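# Place the alphabetically first lettered box into the tote

## Task

Find the box in this office whose top letter is earliest in the alphabet and put it, alone, into the tote near the door so that no part of it sticks out past the tote's rim; the robot must not tip over or finish leaning.

## Robot and tools

ROBOT. A Hello Robot Stretch 3 with a single arm. It has a two-wheeled base, a lift that rides up a mast, and an arm that telescopes out to the robot's right. The base cannot move sideways, so the gripper goes forward or back only when the base drives. The base is 0.33 m long and 0.34 m wide with a rounded back. It pivots about the point midway between the drive wheels, 0.05 m behind the front edge. With the arm pulled in and the wrist folded, a spin clears a circle of radius 0.28 m. An unfolded, level wrist reaches outside that circle.

FRAMES. The base frame has its origin on the floor between the drive wheels, x forward, y left, z up, in metres. hand_pose is reported in this frame, at the point where the closed fingertips meet. With all wrist joints at zero, that hand frame has x up, y pointing back along the arm to the mast, and z toward the robot's rear. The odometry frame is the base frame where the scene began. base_odometry counts wheel rotation only, so wheel slip looks like travel; heading is in rad, left positive, -3.142 to 3.142. turned_by_wheels and turned_by_imu give the turn since the previous result; if they disagree by more than 0.15 rad, believe turned_by_imu. base_tilt (degrees) is positive when leaning forward or right, with a fixed bias up to about 4 degrees plus noise.

move. One action per call; returns state and images. Optional cameras: list from head_camera, nav_camera, wrist_camera, all (omitted or null means all, [] means none). Optional blocking: true or omitted waits until every motion rests; false returns in about 0.5 s while motion continues, and a later move overrides only the joints or base it names. An action has base, joints, or both, plus optionally speeds, pace or contact_limits; or servos alone.
- base: exactly one key, an offset relative to the base's last reported position. translate_m is metres, forward positive, -3 to 3. rotate_rad is radians, left positive, -6.4 to 6.4.
- joints: absolute targets keyed by name. lift_m 0 to 1.1 m; arm_m 0 to 0.52 m extension; wrist_yaw_rad -1.345 to 4.42 (0 along the arm, positive swings toward the front); wrist_pitch_rad -1.57 to 0.451 (0 level, negative tips fingers down); wrist_roll_rad -2.911 to 2.918 (0 fingers side by side); gripper_m -0.089 to 0.179 (larger is wider; fingertip gap is about 0.007 m smaller near closed, 0.025 m smaller wide open); head_pan_rad -3.953 to 1.73 (0 forward, positive left, -1.57 looks along the arm); head_tilt_rad -1.53 to 0.419 (negative down).
- pace: "default" or "max". Default/max top speeds: translate 0.12/0.30 m/s, rotate 0.76/1.90 rad/s, lift 0.11/0.15 m/s, arm 0.14/0.40 m/s. The base is capped at 0.10 m/s and 0.63 rad/s unless lift_m < 0.30, arm_m < 0.03 and wrist_yaw_rad > 2.54 all hold. speeds sets per-motion top speeds by key instead, not above max.
- contact_limits: arm_m, translate_m, rotate_rad take a motor_effort percent (1 to 100) at which that motion halts; lift_m takes {"down": n, "up": n}, percent force beyond free motion (around 12 minimum or it may stop spuriously). Put a limit only in the same action as its command. The base has no contact stop unless you give one.
- servos: "reboot" re-enables servos that switched off.
Unknown keys make a call invalid; out-of-range values get it refused. A refusal, or an unrequested stop, cancels the rest of your reply's move, wait and finished_scene calls.

wait(seconds 0 to 10, cameras) returns state without commanding anything, early if motions finish. stop(cameras) brakes all running motions; braked joints may keep pressing. zoom_image(camera, region [x0,y0,x1,y1] pixels, at most 504x504) enlarges part of a camera's latest image. finished_scene(scene) ends the scene irreversibly; the goal must hold with the robot idle.

RESULTS. move says done when all motions finished, otherwise the worst status. base_status and joint_status: done, moving, off_target (rested short, may still push), contact_stop (that joint goes slack until commanded again), time_out (a move runs at most 14 s), torque_fault (wrist or head servo off; needs reboot). on_its_own lists things you did not command; "held at" is a target, not a reading. motor_effort is percent, positive toward higher values, peak in brackets; positive wheel effort drives forward. Wrist pitch tops out near 45 and roll near 72. lidar_m: 12 sectors of 30 degrees, first straight ahead, going counter-clockwise (4th left, 7th behind, 10th right), seen at 0.17 m height; "-" means nothing or closer than 0.15 m; glass is invisible and the robot hides sectors 5 and parts of 6, 9, 10. wrist_depth_mm and head_depth_mm are 7x7 median depths in mm, row by row from top left. head_camera images are rotated: turn them a quarter clockwise; nav_camera a quarter counterclockwise.

GRIPPER. Close below the object's width to grip (lower squeezes harder); open at least 0.05 above its width to release. Readings never confirm a hold. The stall guard may loosen a hard grip; resend to re-squeeze.

SAFETY. Before folding the wrist (yaw to 3.0) or unfolding it, put lift_m between 0.32 and 0.95, pitch at -0.4, roll near 0; once folded, lift may drop to 0.25. With yaw below -0.4, keep pitch at -0.5 or lower. The wrist, head, and unlimited base push blindly; prolonged strain switches servos off. Pushing into something solid with the gripper above about 0.45 m, or driving while the gripper is snagged, can tip the robot; if base_tilt shows a lean, back the gripper away. A lift without a low down limit can tip the robot before stopping. Avoid drops, releasing moving items, slams and hard hits. Loose objects may occasionally get nudged. The simulation keeps running while you think, so a pending move continues meanwhile.

Each tool is called after "Request:" in YAML: its name, and indented under it one key for each argument.

## Session

Request:
move:

Scene clock: 0.00 s.
base_odometry: x=+0.000 y=+0.000 heading=+0.000
turned_by_wheels: +0.000
turned_by_imu: +0.000
base_tilt: forward=+1.0 right=-0.1
lidar_m: 0.80 1.67 1.61 1.34 1.00 0.97 1.01 1.40 1.53 1.06 0.79 0.77
head_depth_mm: 723 721 721 719 718 715 717 / 769 768 768 764 764 763 762 / 821 821 819 818 816 815 815 / 884 878 876 874 879 872 871 / 948 944 944 942 942 938 935 / 2044 2152 2141 2178 2210 2205 2170 / 1930 1918 1938 1945 1954 1974 1973
base_status: not commanded
joint_positions: lift_m=+0.444 arm_m=+0.002 wrist_yaw_rad=+3.097 wrist_pitch_rad=-0.467 wrist_roll_rad=+0.000 gripper_m=+0.037 head_pan_rad=+0.000 head_tilt_rad=-0.002
joint_status: not commanded
measured_speeds: all 0
motor_effort: left_wheel=-0.3 right_wheel=+1.7 lift_m=+27.5 arm_m=-9.1 wrist_yaw_rad=+0.9 wrist_pitch_rad=+2.5 wrist_roll_rad=+0.7 gripper_m=-0.2 head_pan_rad=+0.6 head_tilt_rad=+6.0
hand_pose: x=-0.0114 y=+0.0710 z=+0.4454 quat_wxyz=(+0.179, +0.691, +0.148, +0.684) (m; base frame)
wrist_depth_mm: - - 146 - - - - / - - 158 - - - - / - - 172 - - - - / - 920 190 - - - - / 809 785 204 798 813 819 789 / 676 667 128 638 654 695 687 / 581 593 283 580 571 592 588
pictures: head_camera (sideways), nav_camera (sideways), wrist_camera
Images, in order (width x height): head_camera 896x504, nav_camera 672x504, wrist_camera 644x364.

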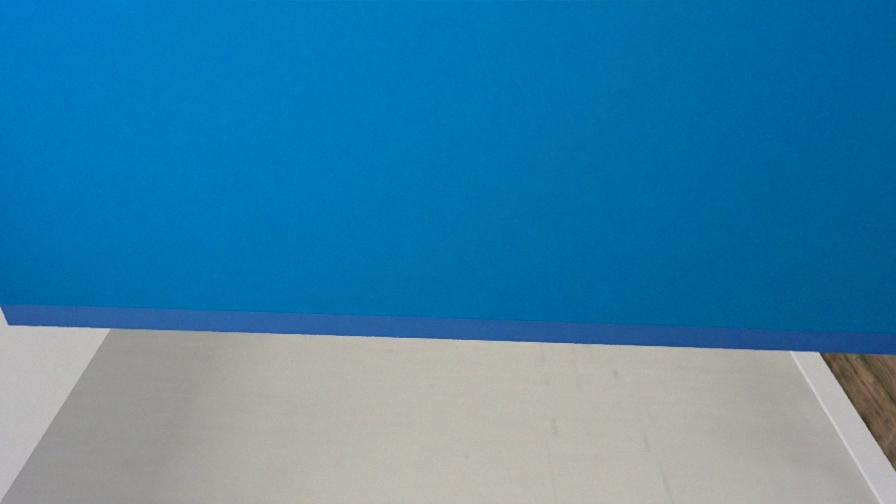

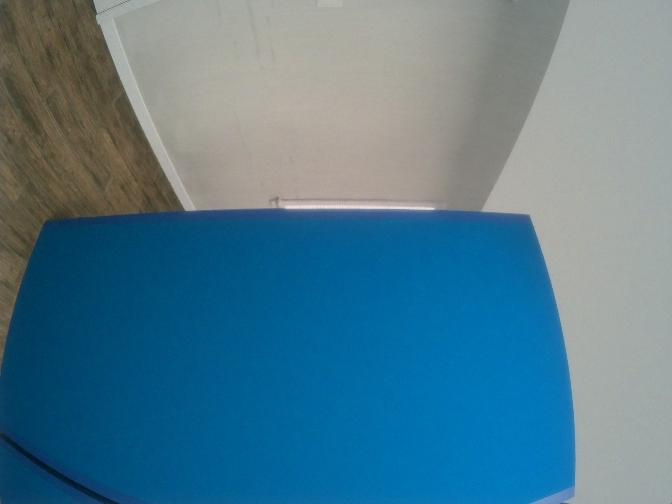

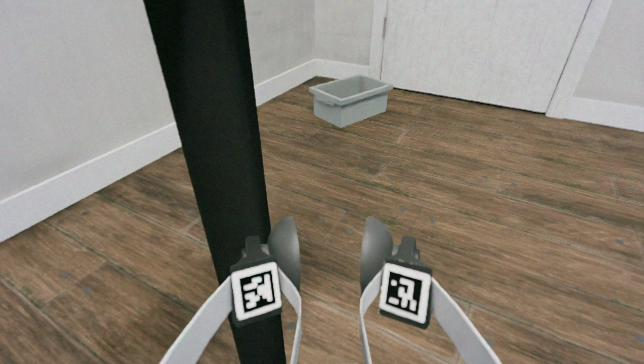

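Request:
move:
  joints: {"head_pan_rad": -0.8, "head_tilt_rad": -0.35}
  cameras: ["head_camera", "nav_camera"]

Request:
move:
  joints: {"head_pan_rad": -1.6, "head_tilt_rad": -0.35}
  cameras: ["head_camera", "nav_camera"]

Request:
move:
  joints: {"head_pan_rad": -2.6, "head_tilt_rad": -0.35}
  cameras: ["head_camera", "nav_camera"]

Request:
move:
  joints: {"head_pan_rad": 1.2, "head_tilt_rad": -0.35}
  cameras: ["head_camera", "nav_camera"]

Scene clock: 7.20 s.
move: done
base_odometry: x=+0.000 y=+0.000 heading=+0.000
turned_by_wheels: +0.000
turned_by_imu: +0.001
base_tilt: forward=+0.9 right=+0.0
lidar_m: 0.80 1.67 1.60 1.34 1.00 0.97 1.01 1.40 1.53 1.06 0.79 0.76
head_depth_mm: 686 732 780 843 909 988 1088 / 672 715 763 820 886 962 1049 / 660 707 752 810 873 945 1039 / 646 686 731 781 841 911 993 / 634 672 716 762 825 888 962 / 622 658 699 749 803 864 935 / 613 648 687 730 785 844 918
base_status: not commanded
joint_positions: lift_m=+0.444 arm_m=+0.002 wrist_yaw_rad=+3.097 wrist_pitch_rad=-0.467 wrist_roll_rad=+0.000 gripper_m=+0.037 head_pan_rad=-0.816 head_tilt_rad=-0.348
joint_status: all done
measured_speeds: all 0
motor_effort: left_wheel=-0.4(0.6) right_wheel=+2.1(2.6) lift_m=+29.9(30.2) arm_m=-20.4(20.5) wrist_yaw_rad=+0.6(1.2) wrist_pitch_rad=+2.4(2.7) wrist_roll_rad=+0.8(0.9) gripper_m=-0.5(1.0) head_pan_rad=-1.5(5.6) head_tilt_rad=-1.7(5.5)
hand_pose: x=-0.0114 y=+0.0710 z=+0.4454 quat_wxyz=(+0.179, +0.691, +0.148, +0.684) (m; base frame)
wrist_depth_mm: - - 146 - - - - / - - 159 - - - - / - - 173 - - - - / - 927 188 - - - - / 814 801 205 811 803 800 799 / 673 682 128 646 660 664 682 / 588 604 282 582 566 585 584
pictures: head_camera (sideways), nav_camera (sideways)
Images, in order (width x height): head_camera 896x504, nav_camera 672x504.

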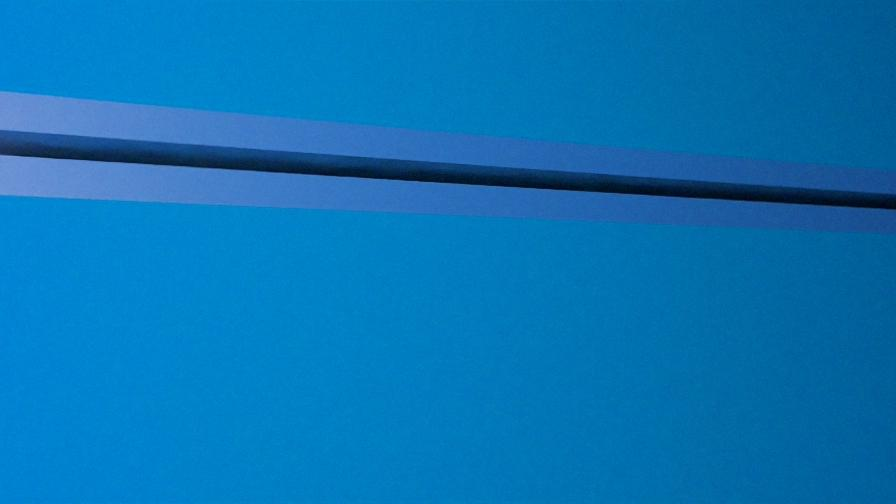

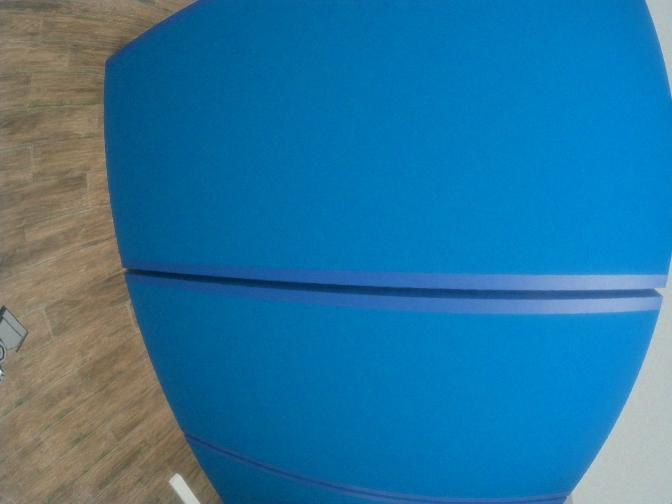

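Scene clock: 8.17 s.
move: done
base_odometry: x=+0.000 y=+0.000 heading=+0.000
turned_by_wheels: +0.000
turned_by_imu: +0.000
base_tilt: forward=+0.8 right=-0.2
lidar_m: 0.80 1.67 1.61 1.34 1.00 0.96 1.01 1.41 1.53 1.06 0.79 0.76
head_depth_mm: 1883 1952 2014 2185 2269 1824 1531 / 1742 1919 2007 2069 2208 1877 1520 / 1452 1564 1684 1843 2063 1887 1503 / 1239 1314 1426 1534 1649 1738 1506 / 1080 1140 1212 1282 1377 1494 1493 / 955 1005 1052 1110 1189 1257 1338 / 865 899 936 981 1044 1099 1157
base_status: not commanded
joint_positions: lift_m=+0.444 arm_m=+0.002 wrist_yaw_rad=+3.097 wrist_pitch_rad=-0.467 wrist_roll_rad=+0.000 gripper_m=+0.037 head_pan_rad=-1.626 head_tilt_rad=-0.349
joint_status: all done
measured_speeds: all 0
motor_effort: left_wheel=-0.4(0.6) right_wheel=+2.1(2.7) lift_m=+30.8(30.8) arm_m=-20.6(20.7) wrist_yaw_rad=+0.4(1.4) wrist_pitch_rad=+2.5(2.8) wrist_roll_rad=+0.8(1.0) gripper_m=+0.0(1.2) head_pan_rad=-0.6(5.5) head_tilt_rad=-1.9(3.6)
hand_pose: x=-0.0114 y=+0.0710 z=+0.4454 quat_wxyz=(+0.179, +0.691, +0.148, +0.684) (m; base frame)
wrist_depth_mm: - - 146 - - - - / - - 158 - - - - / - - 172 - - - - / - 933 189 - - - - / 800 794 204 794 799 803 801 / 677 674 128 639 656 681 674 / 591 608 283 583 575 584 587
pictures: head_camera (sideways), nav_camera (sideways)
Images, in order (width x height): head_camera 896x504, nav_camera 672x504.

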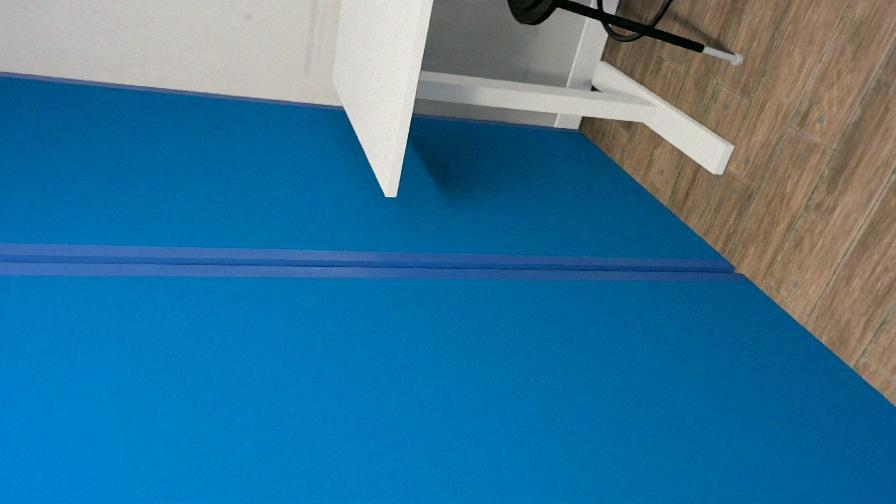

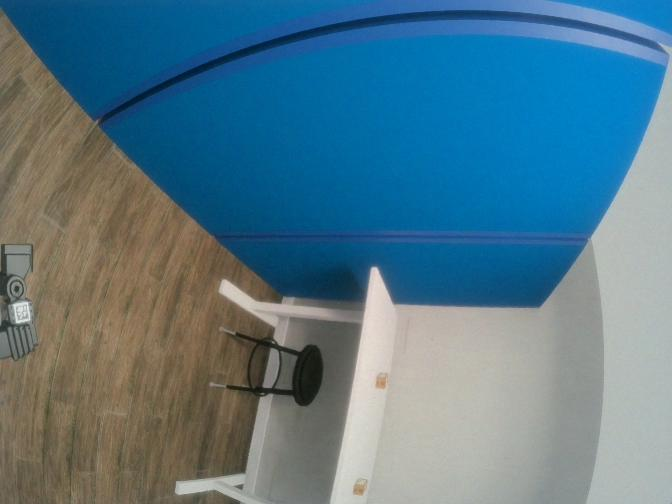

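Scene clock: 9.20 s.
move: done
base_odometry: x=+0.000 y=+0.000 heading=+0.000
turned_by_wheels: +0.000
turned_by_imu: +0.000
base_tilt: forward=+0.9 right=-0.1
lidar_m: 0.80 1.68 1.60 1.34 1.00 0.97 1.01 1.40 1.53 1.06 0.79 0.77
head_depth_mm: 1240 1279 1311 1362 1409 1458 1466 / 1396 1449 1502 1566 1644 1701 1524 / 1633 1699 1746 1893 1935 1863 1513 / 1928 2034 2035 2254 2307 1868 1501 / 1962 2092 2154 2299 2216 1855 1506 / 1894 2009 2028 2269 2340 1857 1499 / 1812 1895 1960 2173 2256 1850 1487
base_status: not commanded
joint_positions: lift_m=+0.444 arm_m=+0.002 wrist_yaw_rad=+3.097 wrist_pitch_rad=-0.467 wrist_roll_rad=+0.000 gripper_m=+0.037 head_pan_rad=-2.634 head_tilt_rad=-0.350
joint_status: all done
measured_speeds: all 0
motor_effort: left_wheel=-0.5(0.6) right_wheel=+2.5(2.8) lift_m=+30.2(30.9) arm_m=-20.1(20.7) wrist_yaw_rad=+0.6(1.2) wrist_pitch_rad=+2.5(2.8) wrist_roll_rad=+0.7(1.1) gripper_m=-0.1(1.0) head_pan_rad=+0.0(4.8) head_tilt_rad=-1.8(4.3)
hand_pose: x=-0.0114 y=+0.0710 z=+0.4454 quat_wxyz=(+0.179, +0.691, +0.148, +0.684) (m; base frame)
wrist_depth_mm: - - 146 - - - - / - - 158 - - - - / - - 173 - - - - / - 954 190 - - - - / 799 802 205 796 816 790 807 / 681 670 128 640 653 676 675 / 587 608 282 580 573 583 588
pictures: head_camera (sideways), nav_camera (sideways)
Images, in order (width x height): head_camera 896x504, nav_camera 672x504.

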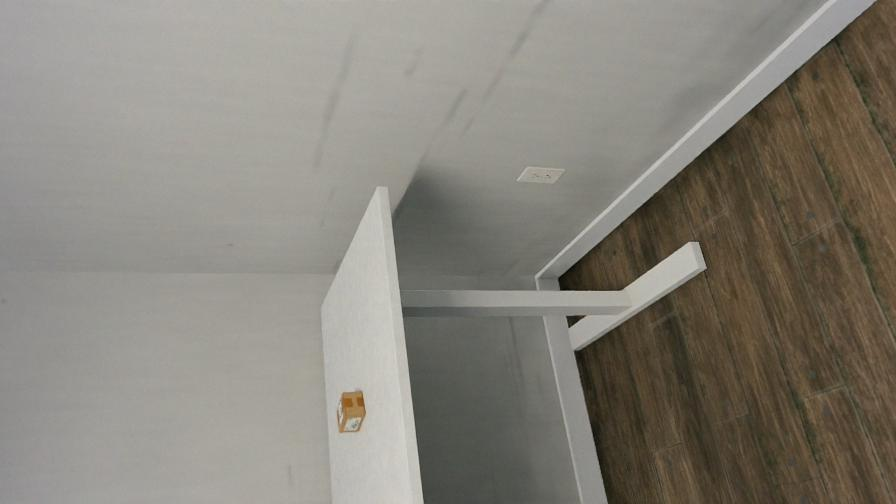

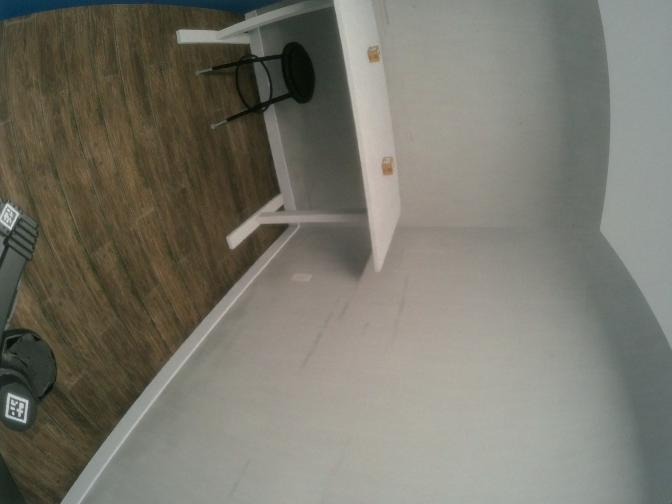

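Scene clock: 11.17 s.
move: done
base_odometry: x=+0.000 y=+0.000 heading=+0.000
turned_by_wheels: +0.000
turned_by_imu: +0.000
base_tilt: forward=+1.0 right=-0.2
lidar_m: 0.80 1.68 1.60 1.34 1.00 0.97 1.01 1.40 1.53 1.06 0.79 0.77
head_depth_mm: 1333 1407 1482 1577 1675 1770 1512 / 1370 1442 1527 1631 1721 1811 1508 / 1410 1482 1574 1687 1819 1854 1502 / 1442 1517 1624 1757 1873 1876 1510 / 1483 1576 1697 1822 1943 1736 1491 / 1556 1649 1753 1900 2011 1852 1506 / 1522 1571 1655 1709 1781 1764 1495
base_status: not commanded
joint_positions: lift_m=+0.444 arm_m=+0.002 wrist_yaw_rad=+3.097 wrist_pitch_rad=-0.467 wrist_roll_rad=+0.000 gripper_m=+0.037 head_pan_rad=+1.256 head_tilt_rad=-0.350
joint_status: all done
measured_speeds: all 0
motor_effort: left_wheel=-0.4(0.6) right_wheel=+2.0(2.7) lift_m=+30.4(30.8) arm_m=-19.7(20.8) wrist_yaw_rad=+0.6(1.2) wrist_pitch_rad=+2.6(2.8) wrist_roll_rad=+0.8(1.1) gripper_m=-0.4(1.2) head_pan_rad=-3.8(5.3) head_tilt_rad=-2.0(4.5)
hand_pose: x=-0.0114 y=+0.0710 z=+0.4454 quat_wxyz=(+0.179, +0.691, +0.148, +0.684) (m; base frame)
wrist_depth_mm: - - 146 - - - - / - - 158 - - - - / - - 173 - - - - / - 931 190 - - - - / 797 788 205 797 808 793 796 / 680 673 128 632 657 681 672 / 589 600 286 585 566 589 589
pictures: head_camera (sideways), nav_camera (sideways)
Images, in order (width x height): head_camera 896x504, nav_camera 672x504.

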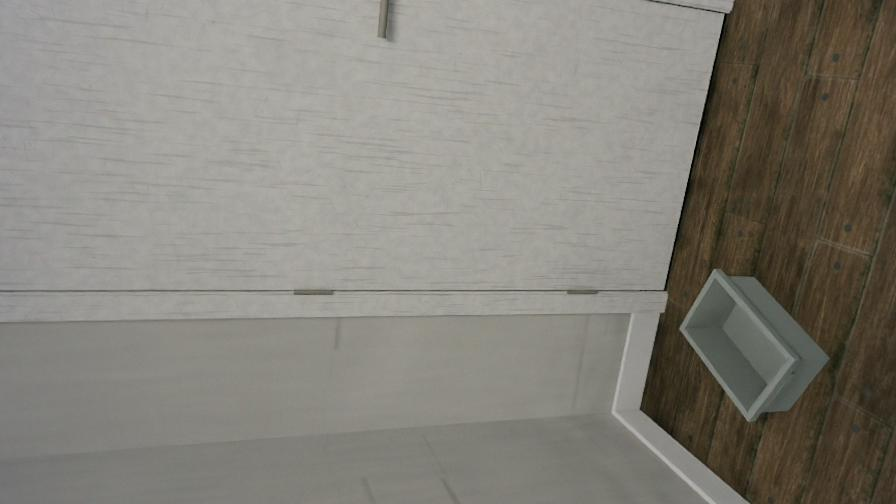

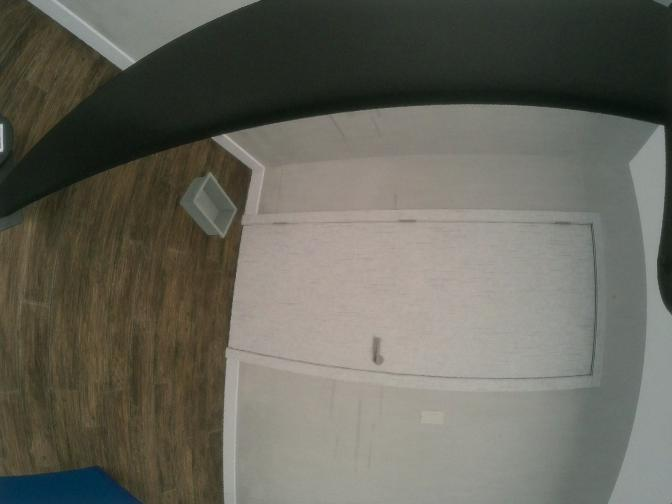

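Request:
move:
  joints: {"head_pan_rad": -2.1, "head_tilt_rad": -0.35}
  cameras: ["head_camera", "nav_camera"]

Scene clock: 20.80 s.
move: done
base_odometry: x=+0.000 y=+0.000 heading=+0.000
turned_by_wheels: +0.000
turned_by_imu: +0.001
base_tilt: forward=+0.9 right=+0.0
lidar_m: 0.80 1.67 1.61 1.34 1.00 0.97 1.01 1.41 1.53 1.06 0.79 0.76
head_depth_mm: 1821 1932 2011 2199 2289 1887 1514 / 1842 1943 2009 2208 2325 1880 1500 / 1849 1947 2030 2227 2323 1864 1495 / 1850 1985 2027 1860 2365 1846 1500 / 1880 1968 2060 2228 2359 1867 1503 / 1889 2003 2078 1866 2250 1870 1493 / 1895 1957 1937 2063 2150 1848 1485
base_status: not commanded
joint_positions: lift_m=+0.444 arm_m=+0.002 wrist_yaw_rad=+3.097 wrist_pitch_rad=-0.467 wrist_roll_rad=+0.000 gripper_m=+0.037 head_pan_rad=-2.116 head_tilt_rad=-0.350
joint_status: all done
measured_speeds: translate_m=+0.000 rotate_rad=+0.000 lift_m=+0.000 arm_m=+0.000 wrist_yaw_rad=+0.000 wrist_pitch_rad=+0.000 wrist_roll_rad=+0.000 head_pan_rad=+0.024 head_tilt_rad=+0.000
motor_effort: left_wheel=-0.4(0.6) right_wheel=+2.2(2.7) lift_m=+30.1(30.8) arm_m=-20.1(20.2) wrist_yaw_rad=+1.0(1.5) wrist_pitch_rad=+2.6(2.9) wrist_roll_rad=+0.8(1.1) gripper_m=-0.5(1.2) head_pan_rad=+3.1(6.1) head_tilt_rad=-1.1(4.3)
hand_pose: x=-0.0114 y=+0.0710 z=+0.4454 quat_wxyz=(+0.179, +0.691, +0.148, +0.684) (m; base frame)
wrist_depth_mm: - - 146 - - - - / - - 158 - - - - / - - 172 - - - - / - 934 191 - - - - / 793 786 205 792 804 797 788 / 689 687 128 623 648 679 686 / 578 599 281 581 570 575 576
pictures: head_camera (sideways), nav_camera (sideways)
Images, in order (width x height): head_camera 896x504, nav_camera 672x504.

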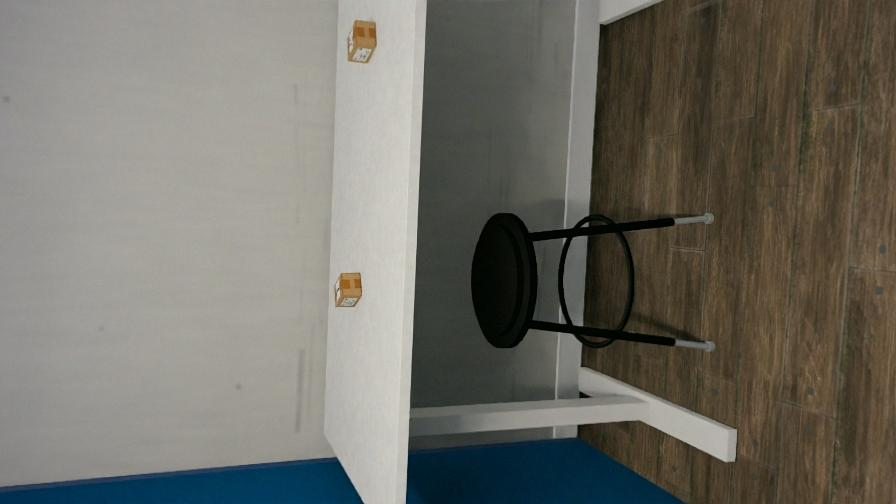

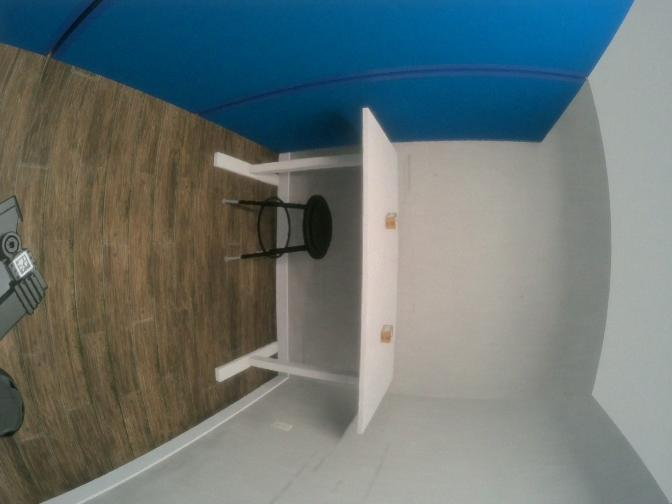

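Request:
zoom_image:
  camera: "head_camera"
  region: [325, 5, 395, 75]

Request:
zoom_image:
  camera: "head_camera"
  region: [315, 255, 385, 325]

Scaled by 7.200 from the camera's 896x504 image, which has a finer 1280x720 frame.

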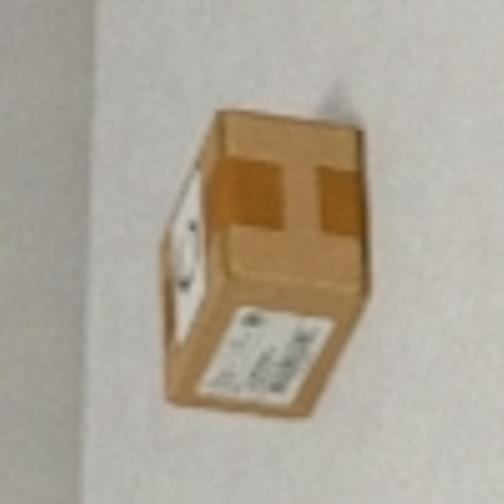

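Scaled by 7.200 from the camera's 896x504 image, which has a finer 1280x720 frame.

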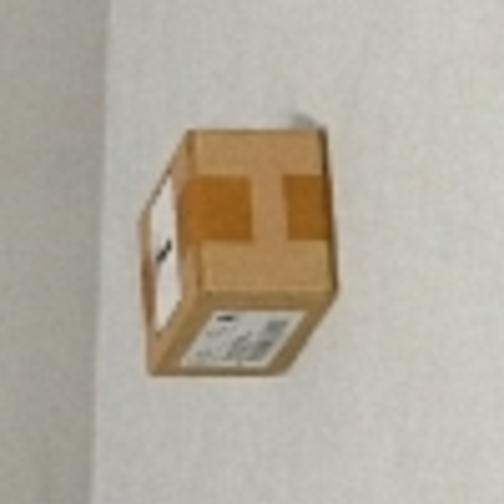

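Request:
move:
  joints: {"lift_m": 0.28, "head_pan_rad": 0.0}
  base: {"rotate_rad": 0.6}
  cameras: ["head_camera", "nav_camera"]

Request:
move:
  base: {"translate_m": 1.0}
  pace: "max"
  joints: {"head_pan_rad": -1.2}
  cameras: ["head_camera", "nav_camera"]

Scene clock: 46.93 s.
move: done
base_odometry: x=+0.000 y=+0.000 heading=+0.599
turned_by_wheels: +0.599
turned_by_imu: +0.598
base_tilt: forward=+1.0 right=+0.0
lidar_m: 1.65 1.61 1.26 0.98 0.97 1.03 1.53 1.54 1.00 0.78 0.76 0.82
head_depth_mm: 1651 1750 1911 2051 2213 1881 1510 / 1589 1676 1820 1968 2146 1875 1506 / 1545 1615 1742 1888 2031 1889 1503 / 1469 1581 1676 1786 1953 1856 1501 / 1433 1523 1619 1721 1863 1862 1490 / 1373 1462 1552 1652 1758 1837 1488 / 1335 1413 1479 1587 1683 1775 1484
base_status: done
joint_positions: lift_m=+0.280 arm_m=+0.002 wrist_yaw_rad=+3.097 wrist_pitch_rad=-0.468 wrist_roll_rad=+0.000 gripper_m=+0.037 head_pan_rad=+0.016 head_tilt_rad=-0.350
joint_status: all done
measured_speeds: translate_m=+0.000 rotate_rad=+0.000 lift_m=+0.000 arm_m=+0.000 wrist_yaw_rad=+0.000 wrist_pitch_rad=+0.000 wrist_roll_rad=+0.000 head_pan_rad=-0.024 head_tilt_rad=+0.000
motor_effort: left_wheel=-11.4(15.7) right_wheel=+10.8(13.5) lift_m=+20.6(28.4) arm_m=-19.7(20.8) wrist_yaw_rad=+0.9(1.3) wrist_pitch_rad=+2.7(2.9) wrist_roll_rad=+0.9(1.1) gripper_m=+0.0(1.2) head_pan_rad=-2.3(4.5) head_tilt_rad=-0.6(2.4)
hand_pose: x=-0.0114 y=+0.0709 z=+0.2816 quat_wxyz=(+0.180, +0.691, +0.149, +0.684) (m; base frame)
wrist_depth_mm: - - 143 - - - - / - - 157 - - - - / - 822 172 910 891 952 927 / 716 702 189 699 703 703 719 / 576 568 205 573 576 569 580 / 481 484 128 281 473 487 482 / 266 267 252 258 268 427 421
pictures: head_camera (sideways), nav_camera (sideways)
Images, in order (width x height): head_camera 896x504, nav_camera 672x504.

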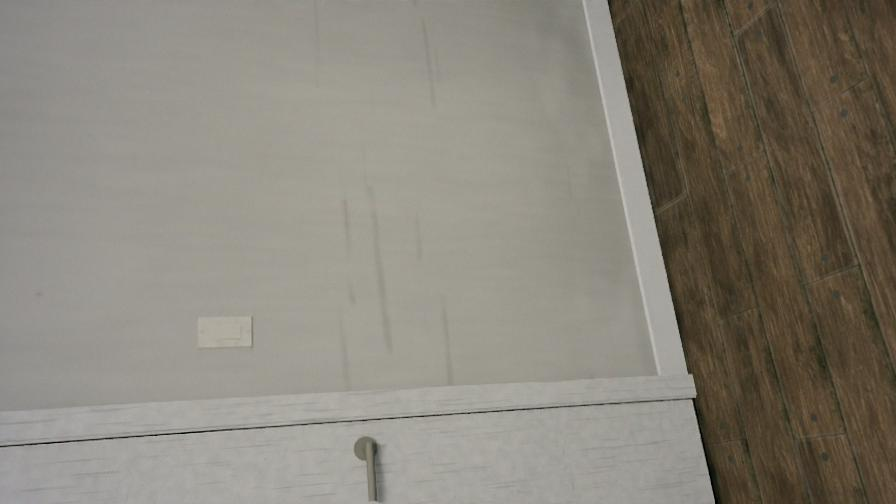

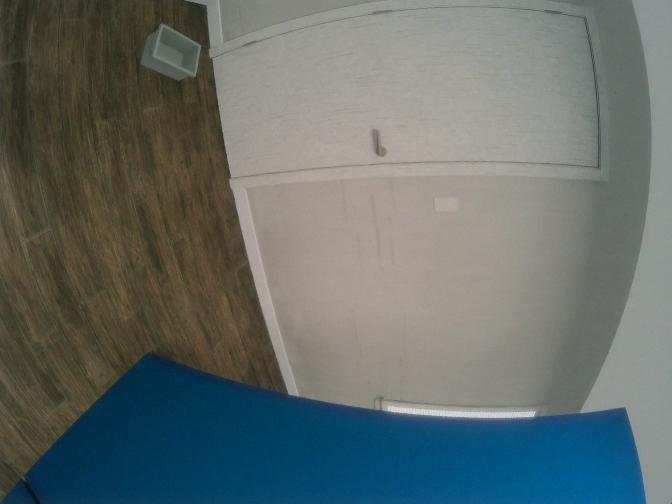

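Scene clock: 51.60 s.
move: done
base_odometry: x=+0.826 y=+0.564 heading=+0.600
turned_by_wheels: +0.000
turned_by_imu: -0.001
base_tilt: forward=+1.0 right=-0.3
lidar_m: 0.73 0.71 0.75 1.10 1.39 1.47 2.17 1.03 0.46 0.43 2.12 0.94
head_depth_mm: 2932 3081 2520 749 741 737 728 / 2954 3080 3265 3443 2490 1814 1420 / 2976 3113 3296 3434 2509 1863 1506 / 2949 3069 3354 3495 2463 1872 1502 / 2974 3124 3347 3461 2455 1877 1496 / 2928 3104 3278 3206 2476 1852 1508 / 2279 2324 2329 2381 2241 1829 1485
base_status: done
joint_positions: lift_m=+0.280 arm_m=+0.002 wrist_yaw_rad=+3.097 wrist_pitch_rad=-0.468 wrist_roll_rad=+0.000 gripper_m=+0.037 head_pan_rad=-1.201 head_tilt_rad=-0.350
joint_status: all done
measured_speeds: all 0
motor_effort: left_wheel=+5.4(12.3) right_wheel=+0.0(16.5) lift_m=+27.0(30.6) arm_m=-16.3(19.8) wrist_yaw_rad=+0.7(1.5) wrist_pitch_rad=+2.6(3.0) wrist_roll_rad=+0.8(1.0) gripper_m=-0.2(1.5) head_pan_rad=+3.8(5.4) head_tilt_rad=-0.6(2.3)
hand_pose: x=-0.0114 y=+0.0709 z=+0.2816 quat_wxyz=(+0.180, +0.691, +0.149, +0.684) (m; base frame)
wrist_depth_mm: - - 146 - - - - / - - 155 - - - - / 911 851 173 924 887 816 601 / 704 697 190 729 705 707 653 / 571 580 205 572 568 576 579 / 487 488 128 281 472 482 482 / 266 265 253 260 268 422 423
pictures: head_camera (sideways), nav_camera (sideways)
Images, in order (width x height): head_camera 896x504, nav_camera 672x504.

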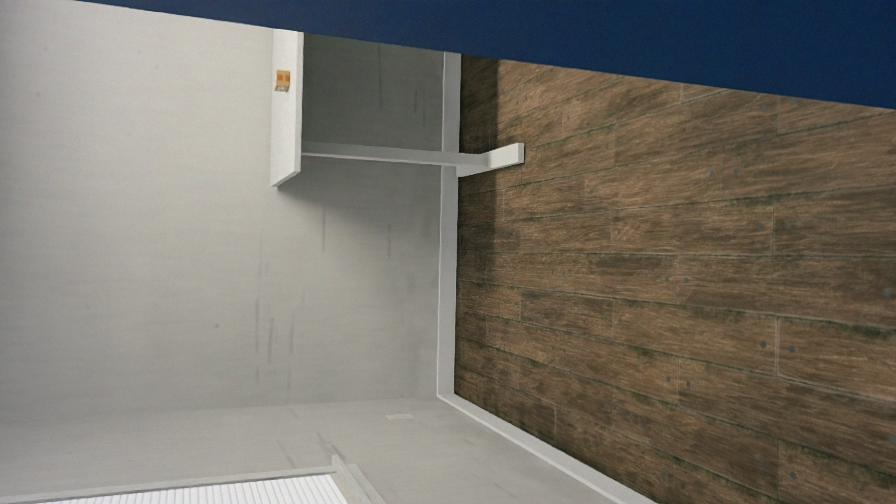

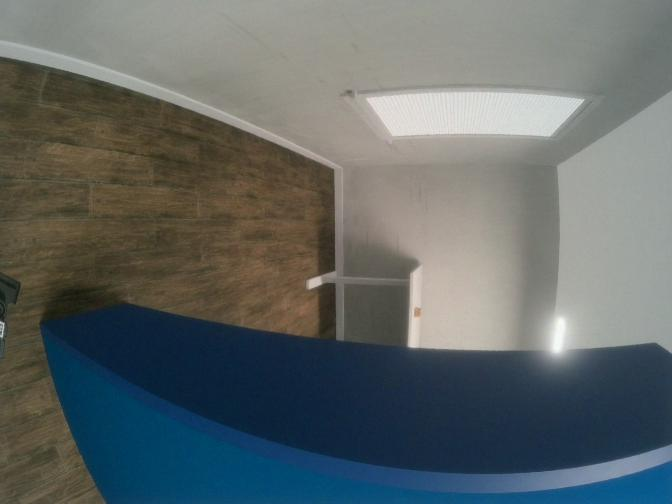

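Request:
move:
  base: {"rotate_rad": -1.1}
  pace: "max"
  cameras: []

Request:
move:
  base: {"translate_m": 0.8}
  pace: "max"
  joints: {"head_pan_rad": -1.57}
  cameras: ["head_camera", "nav_camera"]

Scene clock: 59.03 s.
move: done
base_odometry: x=+0.826 y=+0.564 heading=-0.500
turned_by_wheels: -1.100
turned_by_imu: -1.094
base_tilt: forward=+1.1 right=-0.2
lidar_m: 2.36 0.98 0.74 0.71 0.74 1.05 1.38 1.45 2.06 1.15 0.47 0.42
head_depth_mm: 1280 1468 1767 2134 2283 1890 1524 / 939 1044 1177 1330 1541 1746 1517 / 747 809 881 971 1076 1221 1382 / 617 660 708 764 831 909 1000 / 526 556 591 629 674 725 782 / 460 483 507 534 566 603 644 / 408 425 444 464 490 515 545
base_status: done
joint_positions: lift_m=+0.280 arm_m=+0.002 wrist_yaw_rad=+3.097 wrist_pitch_rad=-0.468 wrist_roll_rad=+0.000 gripper_m=+0.037 head_pan_rad=-1.200 head_tilt_rad=-0.350
joint_status: not commanded
measured_speeds: all 0
motor_effort: left_wheel=+9.2(18.1) right_wheel=-9.1(14.4) lift_m=+24.0(24.1) arm_m=-20.5(20.5) wrist_yaw_rad=+0.8(1.4) wrist_pitch_rad=+2.6(2.9) wrist_roll_rad=+0.8(1.1) gripper_m=-0.5(1.1) head_pan_rad=+2.4(4.2) head_tilt_rad=+1.5(1.5)
hand_pose: x=-0.0114 y=+0.0709 z=+0.2816 quat_wxyz=(+0.180, +0.691, +0.149, +0.684) (m; base frame)
wrist_depth_mm: - - 143 - - - - / - - 155 - - - - / - - 171 - - - - / 709 701 190 710 698 703 711 / 573 576 206 577 580 575 573 / 486 481 128 283 475 497 487 / 266 267 251 259 267 422 422
pictures: none
No camera images: "cameras" was empty.

Scene clock: 63.03 s.
move: done
base_odometry: x=+1.528 y=+0.181 heading=-0.500
turned_by_wheels: +0.000
turned_by_imu: -0.001
base_tilt: forward=+0.8 right=-0.1
lidar_m: 2.18 0.93 0.70 0.68 0.72 1.03 2.17 0.38 0.28 0.28 3.02 2.18
head_depth_mm: - - - - - 283 298 / - - - - - 285 303 / 2684 - - - - 287 307 / 2714 2879 2996 3167 2471 1882 1461 / 2748 2901 2983 3260 2440 1866 1490 / 2714 2921 3071 3267 2442 1866 1488 / 2781 2982 3109 3346 2424 1851 1487
base_status: done
joint_positions: lift_m=+0.280 arm_m=+0.002 wrist_yaw_rad=+3.097 wrist_pitch_rad=-0.468 wrist_roll_rad=+0.000 gripper_m=+0.037 head_pan_rad=-1.571 head_tilt_rad=-0.350
joint_status: all done
measured_speeds: all 0
motor_effort: left_wheel=+12.1(19.0) right_wheel=-3.5(9.3) lift_m=+29.5(30.3) arm_m=-19.3(20.5) wrist_yaw_rad=+1.1(1.4) wrist_pitch_rad=+2.7(3.0) wrist_roll_rad=+0.8(1.1) gripper_m=-0.1(1.5) head_pan_rad=-2.2(5.1) head_tilt_rad=+0.6(1.3)
hand_pose: x=-0.0114 y=+0.0709 z=+0.2816 quat_wxyz=(+0.180, +0.691, +0.149, +0.684) (m; base frame)
wrist_depth_mm: - - 143 - - - - / - - 156 - - - - / - - 171 - - - - / 682 695 190 704 707 705 706 / 560 584 206 585 582 579 569 / 486 485 127 280 468 488 488 / 266 266 252 257 265 426 424
pictures: head_camera (sideways), nav_camera (sideways)
Images, in order (width x height): head_camera 896x504, nav_camera 672x504.

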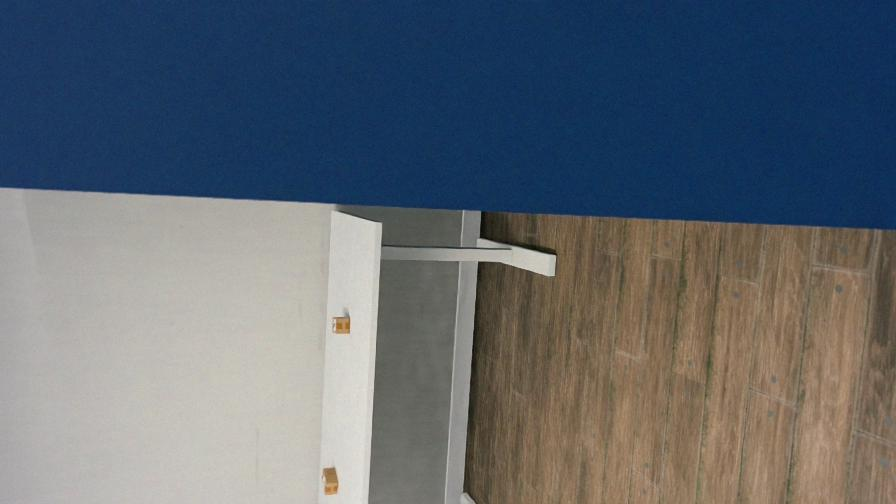

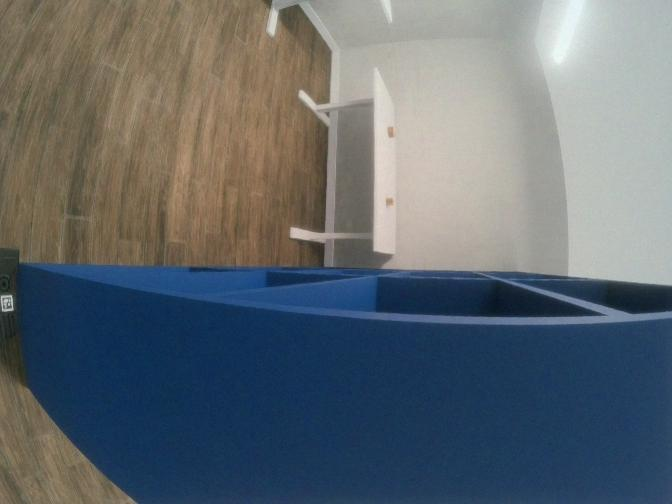

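Request:
move:
  base: {"translate_m": 0.75}
  pace: "max"
  joints: {"head_pan_rad": -2.2}
  cameras: ["head_camera", "nav_camera"]

Request:
move:
  joints: {"head_pan_rad": -1.4}
  cameras: ["head_camera", "nav_camera"]

Request:
move:
  joints: {"head_pan_rad": -0.5}
  cameras: ["head_camera", "nav_camera"]

Scene clock: 70.50 s.
move: done
base_odometry: x=+2.186 y=-0.178 heading=-0.499
turned_by_wheels: +0.000
turned_by_imu: +0.000
base_tilt: forward=+0.8 right=-0.2
lidar_m: 1.84 0.88 0.66 0.65 0.68 0.97 1.04 0.80 1.40 2.70 2.22 1.46
head_depth_mm: 1314 1437 1466 1154 1488 1154 1432 / 1275 1398 1466 1609 1466 1611 1418 / 1215 1321 1394 1529 1551 1722 1476 / 1281 1338 1426 1501 1632 1721 1498 / 2007 2131 2219 2342 2323 1886 1496 / 1987 2090 2251 2700 2420 1858 1491 / 2677 2823 2980 3126 2462 1843 1493
base_status: done
joint_positions: lift_m=+0.280 arm_m=+0.002 wrist_yaw_rad=+3.097 wrist_pitch_rad=-0.468 wrist_roll_rad=+0.000 gripper_m=+0.037 head_pan_rad=-2.202 head_tilt_rad=-0.350
joint_status: all done
measured_speeds: all 0
motor_effort: left_wheel=+8.2(17.1) right_wheel=-0.2(10.5) lift_m=+25.3(27.8) arm_m=-18.1(19.1) wrist_yaw_rad=+1.0(1.4) wrist_pitch_rad=+2.5(3.0) wrist_roll_rad=+1.0(1.1) gripper_m=-1.3(1.3) head_pan_rad=+2.1(5.2) head_tilt_rad=+1.0(2.4)
hand_pose: x=-0.0114 y=+0.0709 z=+0.2816 quat_wxyz=(+0.180, +0.691, +0.149, +0.684) (m; base frame)
wrist_depth_mm: - - 143 - - - - / - - 156 - - - - / - - 172 - - - - / 708 697 189 706 708 716 710 / 572 576 205 585 577 574 572 / 489 489 128 281 468 492 487 / 265 266 254 259 266 419 424
pictures: head_camera (sideways), nav_camera (sideways)
Images, in order (width x height): head_camera 896x504, nav_camera 672x504.

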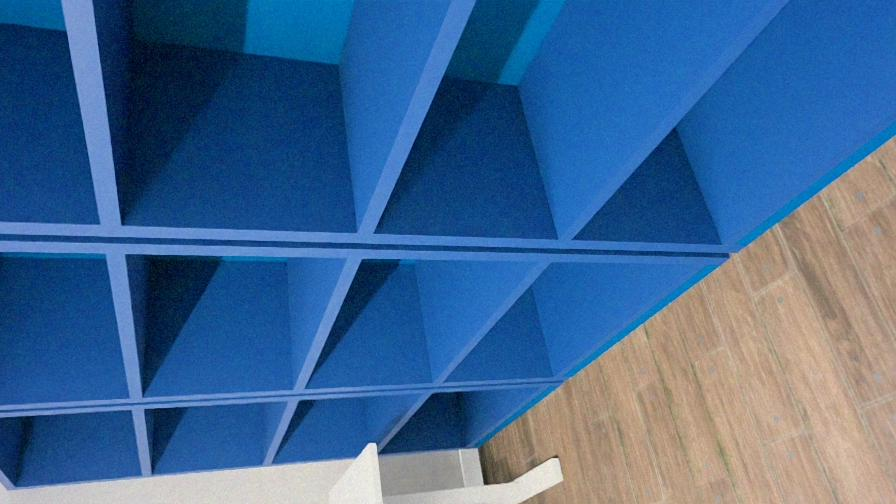

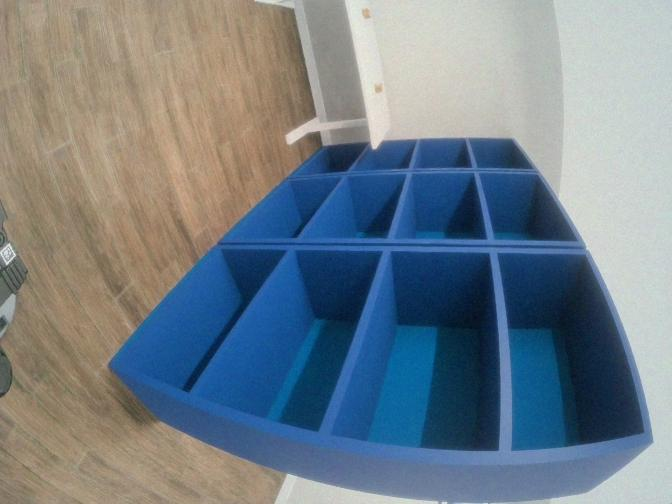

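Scene clock: 71.50 s.
move: done
base_odometry: x=+2.186 y=-0.178 heading=-0.499
turned_by_wheels: +0.000
turned_by_imu: +0.000
base_tilt: forward=+0.9 right=-0.1
lidar_m: 1.84 0.88 0.66 0.65 0.68 0.97 1.04 0.80 1.39 2.70 2.22 1.47
head_depth_mm: 2602 2732 2887 3067 2505 1896 1516 / 2679 2794 2964 3223 2495 1880 1506 / 2759 2943 3021 3247 2517 1883 1511 / 2865 3028 3194 3205 2477 1877 1503 / 2946 3124 3257 3446 2489 1891 1499 / 2983 3212 3323 3605 2443 1849 1478 / 2888 2943 2992 3140 2317 1851 1491
base_status: not commanded
joint_positions: lift_m=+0.280 arm_m=+0.002 wrist_yaw_rad=+3.097 wrist_pitch_rad=-0.468 wrist_roll_rad=+0.000 gripper_m=+0.037 head_pan_rad=-1.381 head_tilt_rad=-0.350
joint_status: all done
measured_speeds: all 0
motor_effort: left_wheel=+8.2(8.4) right_wheel=-0.5(0.9) lift_m=+24.6(25.4) arm_m=-17.6(18.1) wrist_yaw_rad=+0.9(1.2) wrist_pitch_rad=+2.7(2.9) wrist_roll_rad=+0.8(1.0) gripper_m=-0.8(1.1) head_pan_rad=+1.5(5.3) head_tilt_rad=+1.0(2.0)
hand_pose: x=-0.0114 y=+0.0709 z=+0.2816 quat_wxyz=(+0.180, +0.691, +0.149, +0.684) (m; base frame)
wrist_depth_mm: - - 142 - - - - / - - 155 - - - - / - - 171 - - - - / 695 684 190 694 708 704 703 / 586 577 206 582 572 570 579 / 486 483 128 282 476 485 486 / 265 265 251 258 269 419 421
pictures: head_camera (sideways), nav_camera (sideways)
Images, in order (width x height): head_camera 896x504, nav_camera 672x504.

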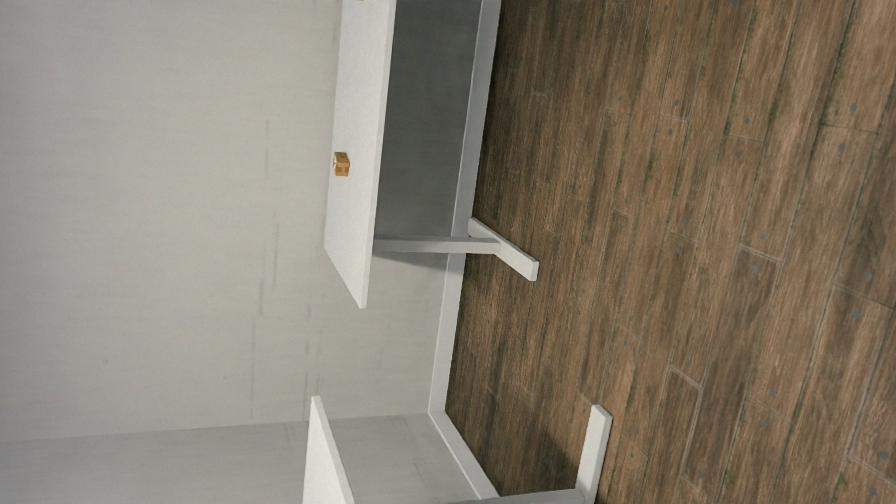

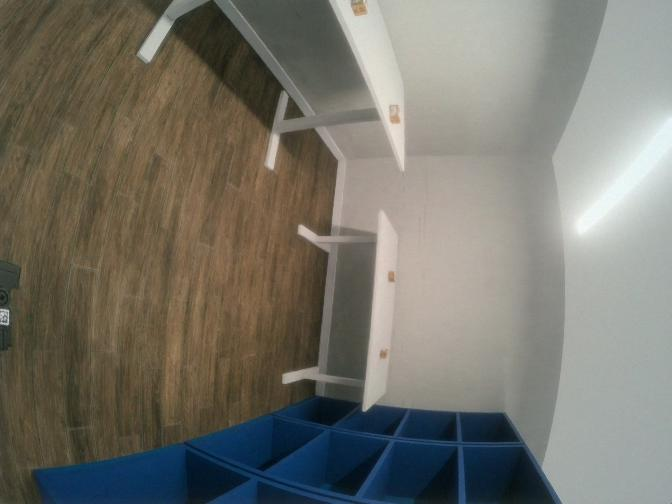

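Scene clock: 72.50 s.
move: done
base_odometry: x=+2.186 y=-0.178 heading=-0.499
turned_by_wheels: +0.000
turned_by_imu: +0.000
base_tilt: forward=+0.8 right=-0.1
lidar_m: 1.84 0.88 0.66 0.65 0.68 0.97 1.04 0.80 1.40 2.70 2.21 1.47
head_depth_mm: 1909 2025 2045 2362 2467 1881 1513 / 1820 1940 1999 2260 2359 1885 1505 / 1757 1867 1916 2142 2258 1876 1506 / 1700 1812 1862 1561 2164 1778 1499 / 1636 1728 1805 1975 2130 1861 1495 / 1582 1684 1803 1897 2018 1851 1490 / 1531 1611 1715 1822 1948 1849 1488
base_status: not commanded
joint_positions: lift_m=+0.280 arm_m=+0.002 wrist_yaw_rad=+3.097 wrist_pitch_rad=-0.468 wrist_roll_rad=+0.000 gripper_m=+0.037 head_pan_rad=-0.471 head_tilt_rad=-0.350
joint_status: all done
measured_speeds: all 0
motor_effort: left_wheel=+8.1(8.5) right_wheel=-0.3(0.8) lift_m=+24.1(24.9) arm_m=-17.5(17.9) wrist_yaw_rad=+1.0(1.3) wrist_pitch_rad=+2.5(2.8) wrist_roll_rad=+0.8(1.1) gripper_m=-0.5(0.8) head_pan_rad=+0.7(4.4) head_tilt_rad=+1.7(2.1)
hand_pose: x=-0.0114 y=+0.0709 z=+0.2816 quat_wxyz=(+0.180, +0.691, +0.149, +0.684) (m; base frame)
wrist_depth_mm: - - 143 - - - - / - - 155 - - - - / - - 171 - - - - / 715 703 190 715 703 703 697 / 574 583 204 574 571 577 582 / 484 488 128 281 476 489 483 / 264 264 253 260 268 416 423
pictures: head_camera (sideways), nav_camera (sideways)
Images, in order (width x height): head_camera 896x504, nav_camera 672x504.

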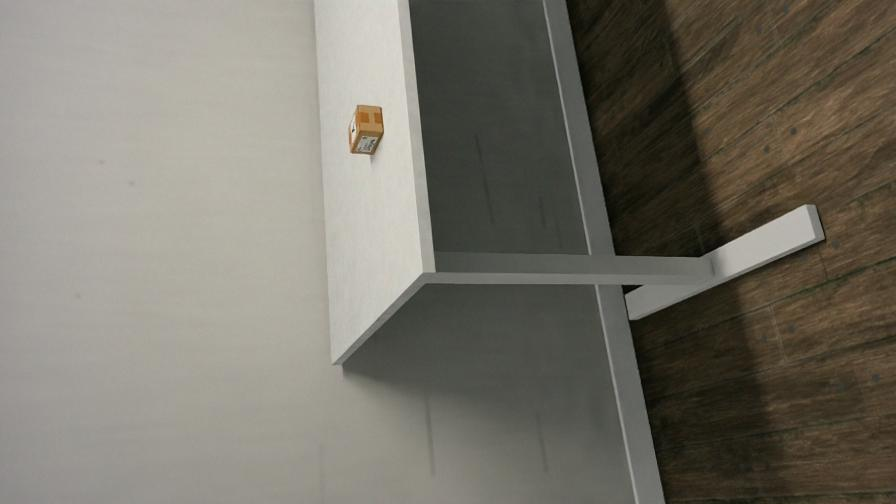

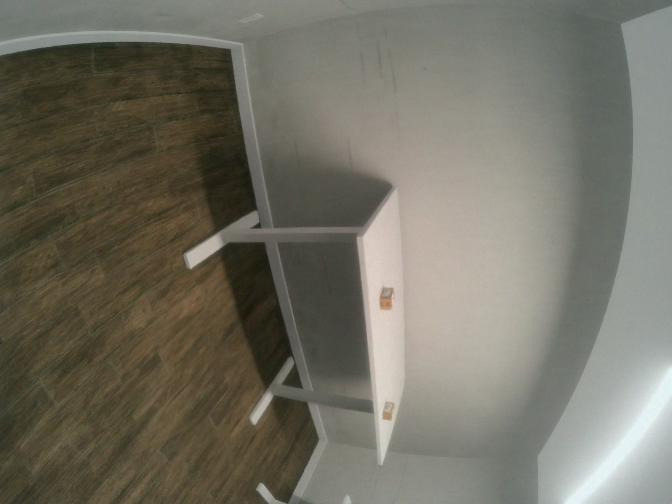

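Request:
zoom_image:
  camera: "head_camera"
  region: [335, 95, 395, 165]

Request:
move:
  joints: {"head_pan_rad": -0.9, "head_tilt_rad": -0.3}
  cameras: ["head_camera"]

Scaled by 7.200 from the camera's 896x504 image, which has a finer 1280x720 frame.

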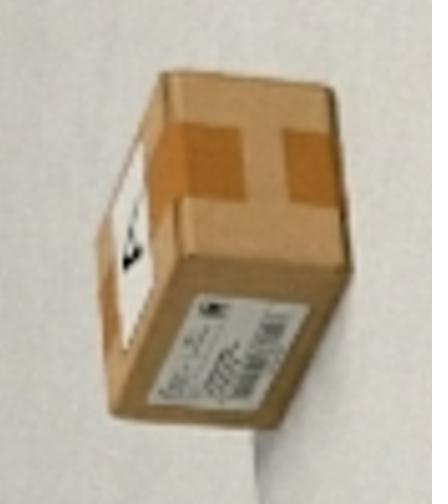

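Scene clock: 75.80 s.
move: done
base_odometry: x=+2.186 y=-0.178 heading=-0.499
turned_by_wheels: +0.000
turned_by_imu: +0.000
base_tilt: forward=+0.8 right=-0.3
lidar_m: 1.84 0.88 0.66 0.65 0.68 0.97 1.04 0.79 1.39 2.69 2.21 1.47
head_depth_mm: 3000 3113 3301 3361 2686 2001 1584 / 2835 2975 3179 3495 2684 2021 1572 / 2496 2697 2728 2952 2420 2006 1576 / 2299 2414 2425 2740 2681 1985 1561 / 2103 2209 2238 2424 2506 1970 1558 / 1924 2025 2089 2176 2329 1963 1570 / 1791 1869 1912 1357 2159 1980 1563
base_status: not commanded
joint_positions: lift_m=+0.280 arm_m=+0.002 wrist_yaw_rad=+3.097 wrist_pitch_rad=-0.468 wrist_roll_rad=+0.000 gripper_m=+0.037 head_pan_rad=-0.908 head_tilt_rad=-0.302
joint_status: all done
measured_speeds: all 0
motor_effort: left_wheel=+8.3(8.5) right_wheel=-0.2(0.6) lift_m=+22.0(22.7) arm_m=-16.2(16.9) wrist_yaw_rad=+0.8(1.1) wrist_pitch_rad=+2.6(2.9) wrist_roll_rad=+0.9(1.1) gripper_m=-0.6(1.3) head_pan_rad=-2.6(4.4) head_tilt_rad=+4.3(7.4)
hand_pose: x=-0.0114 y=+0.0709 z=+0.2816 quat_wxyz=(+0.180, +0.691, +0.149, +0.684) (m; base frame)
wrist_depth_mm: - - 143 - - - - / - - 155 - - - - / - - 172 - - - - / 709 704 189 712 700 698 700 / 573 571 205 575 577 584 571 / 477 487 128 280 472 482 482 / 267 267 251 259 267 421 423
pictures: head_camera (sideways)
Images, in order (width x height): head_camera 896x504.

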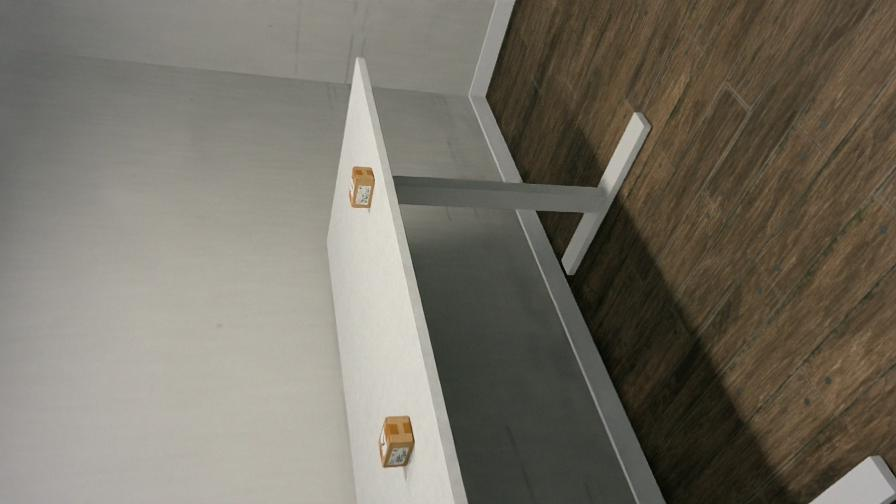

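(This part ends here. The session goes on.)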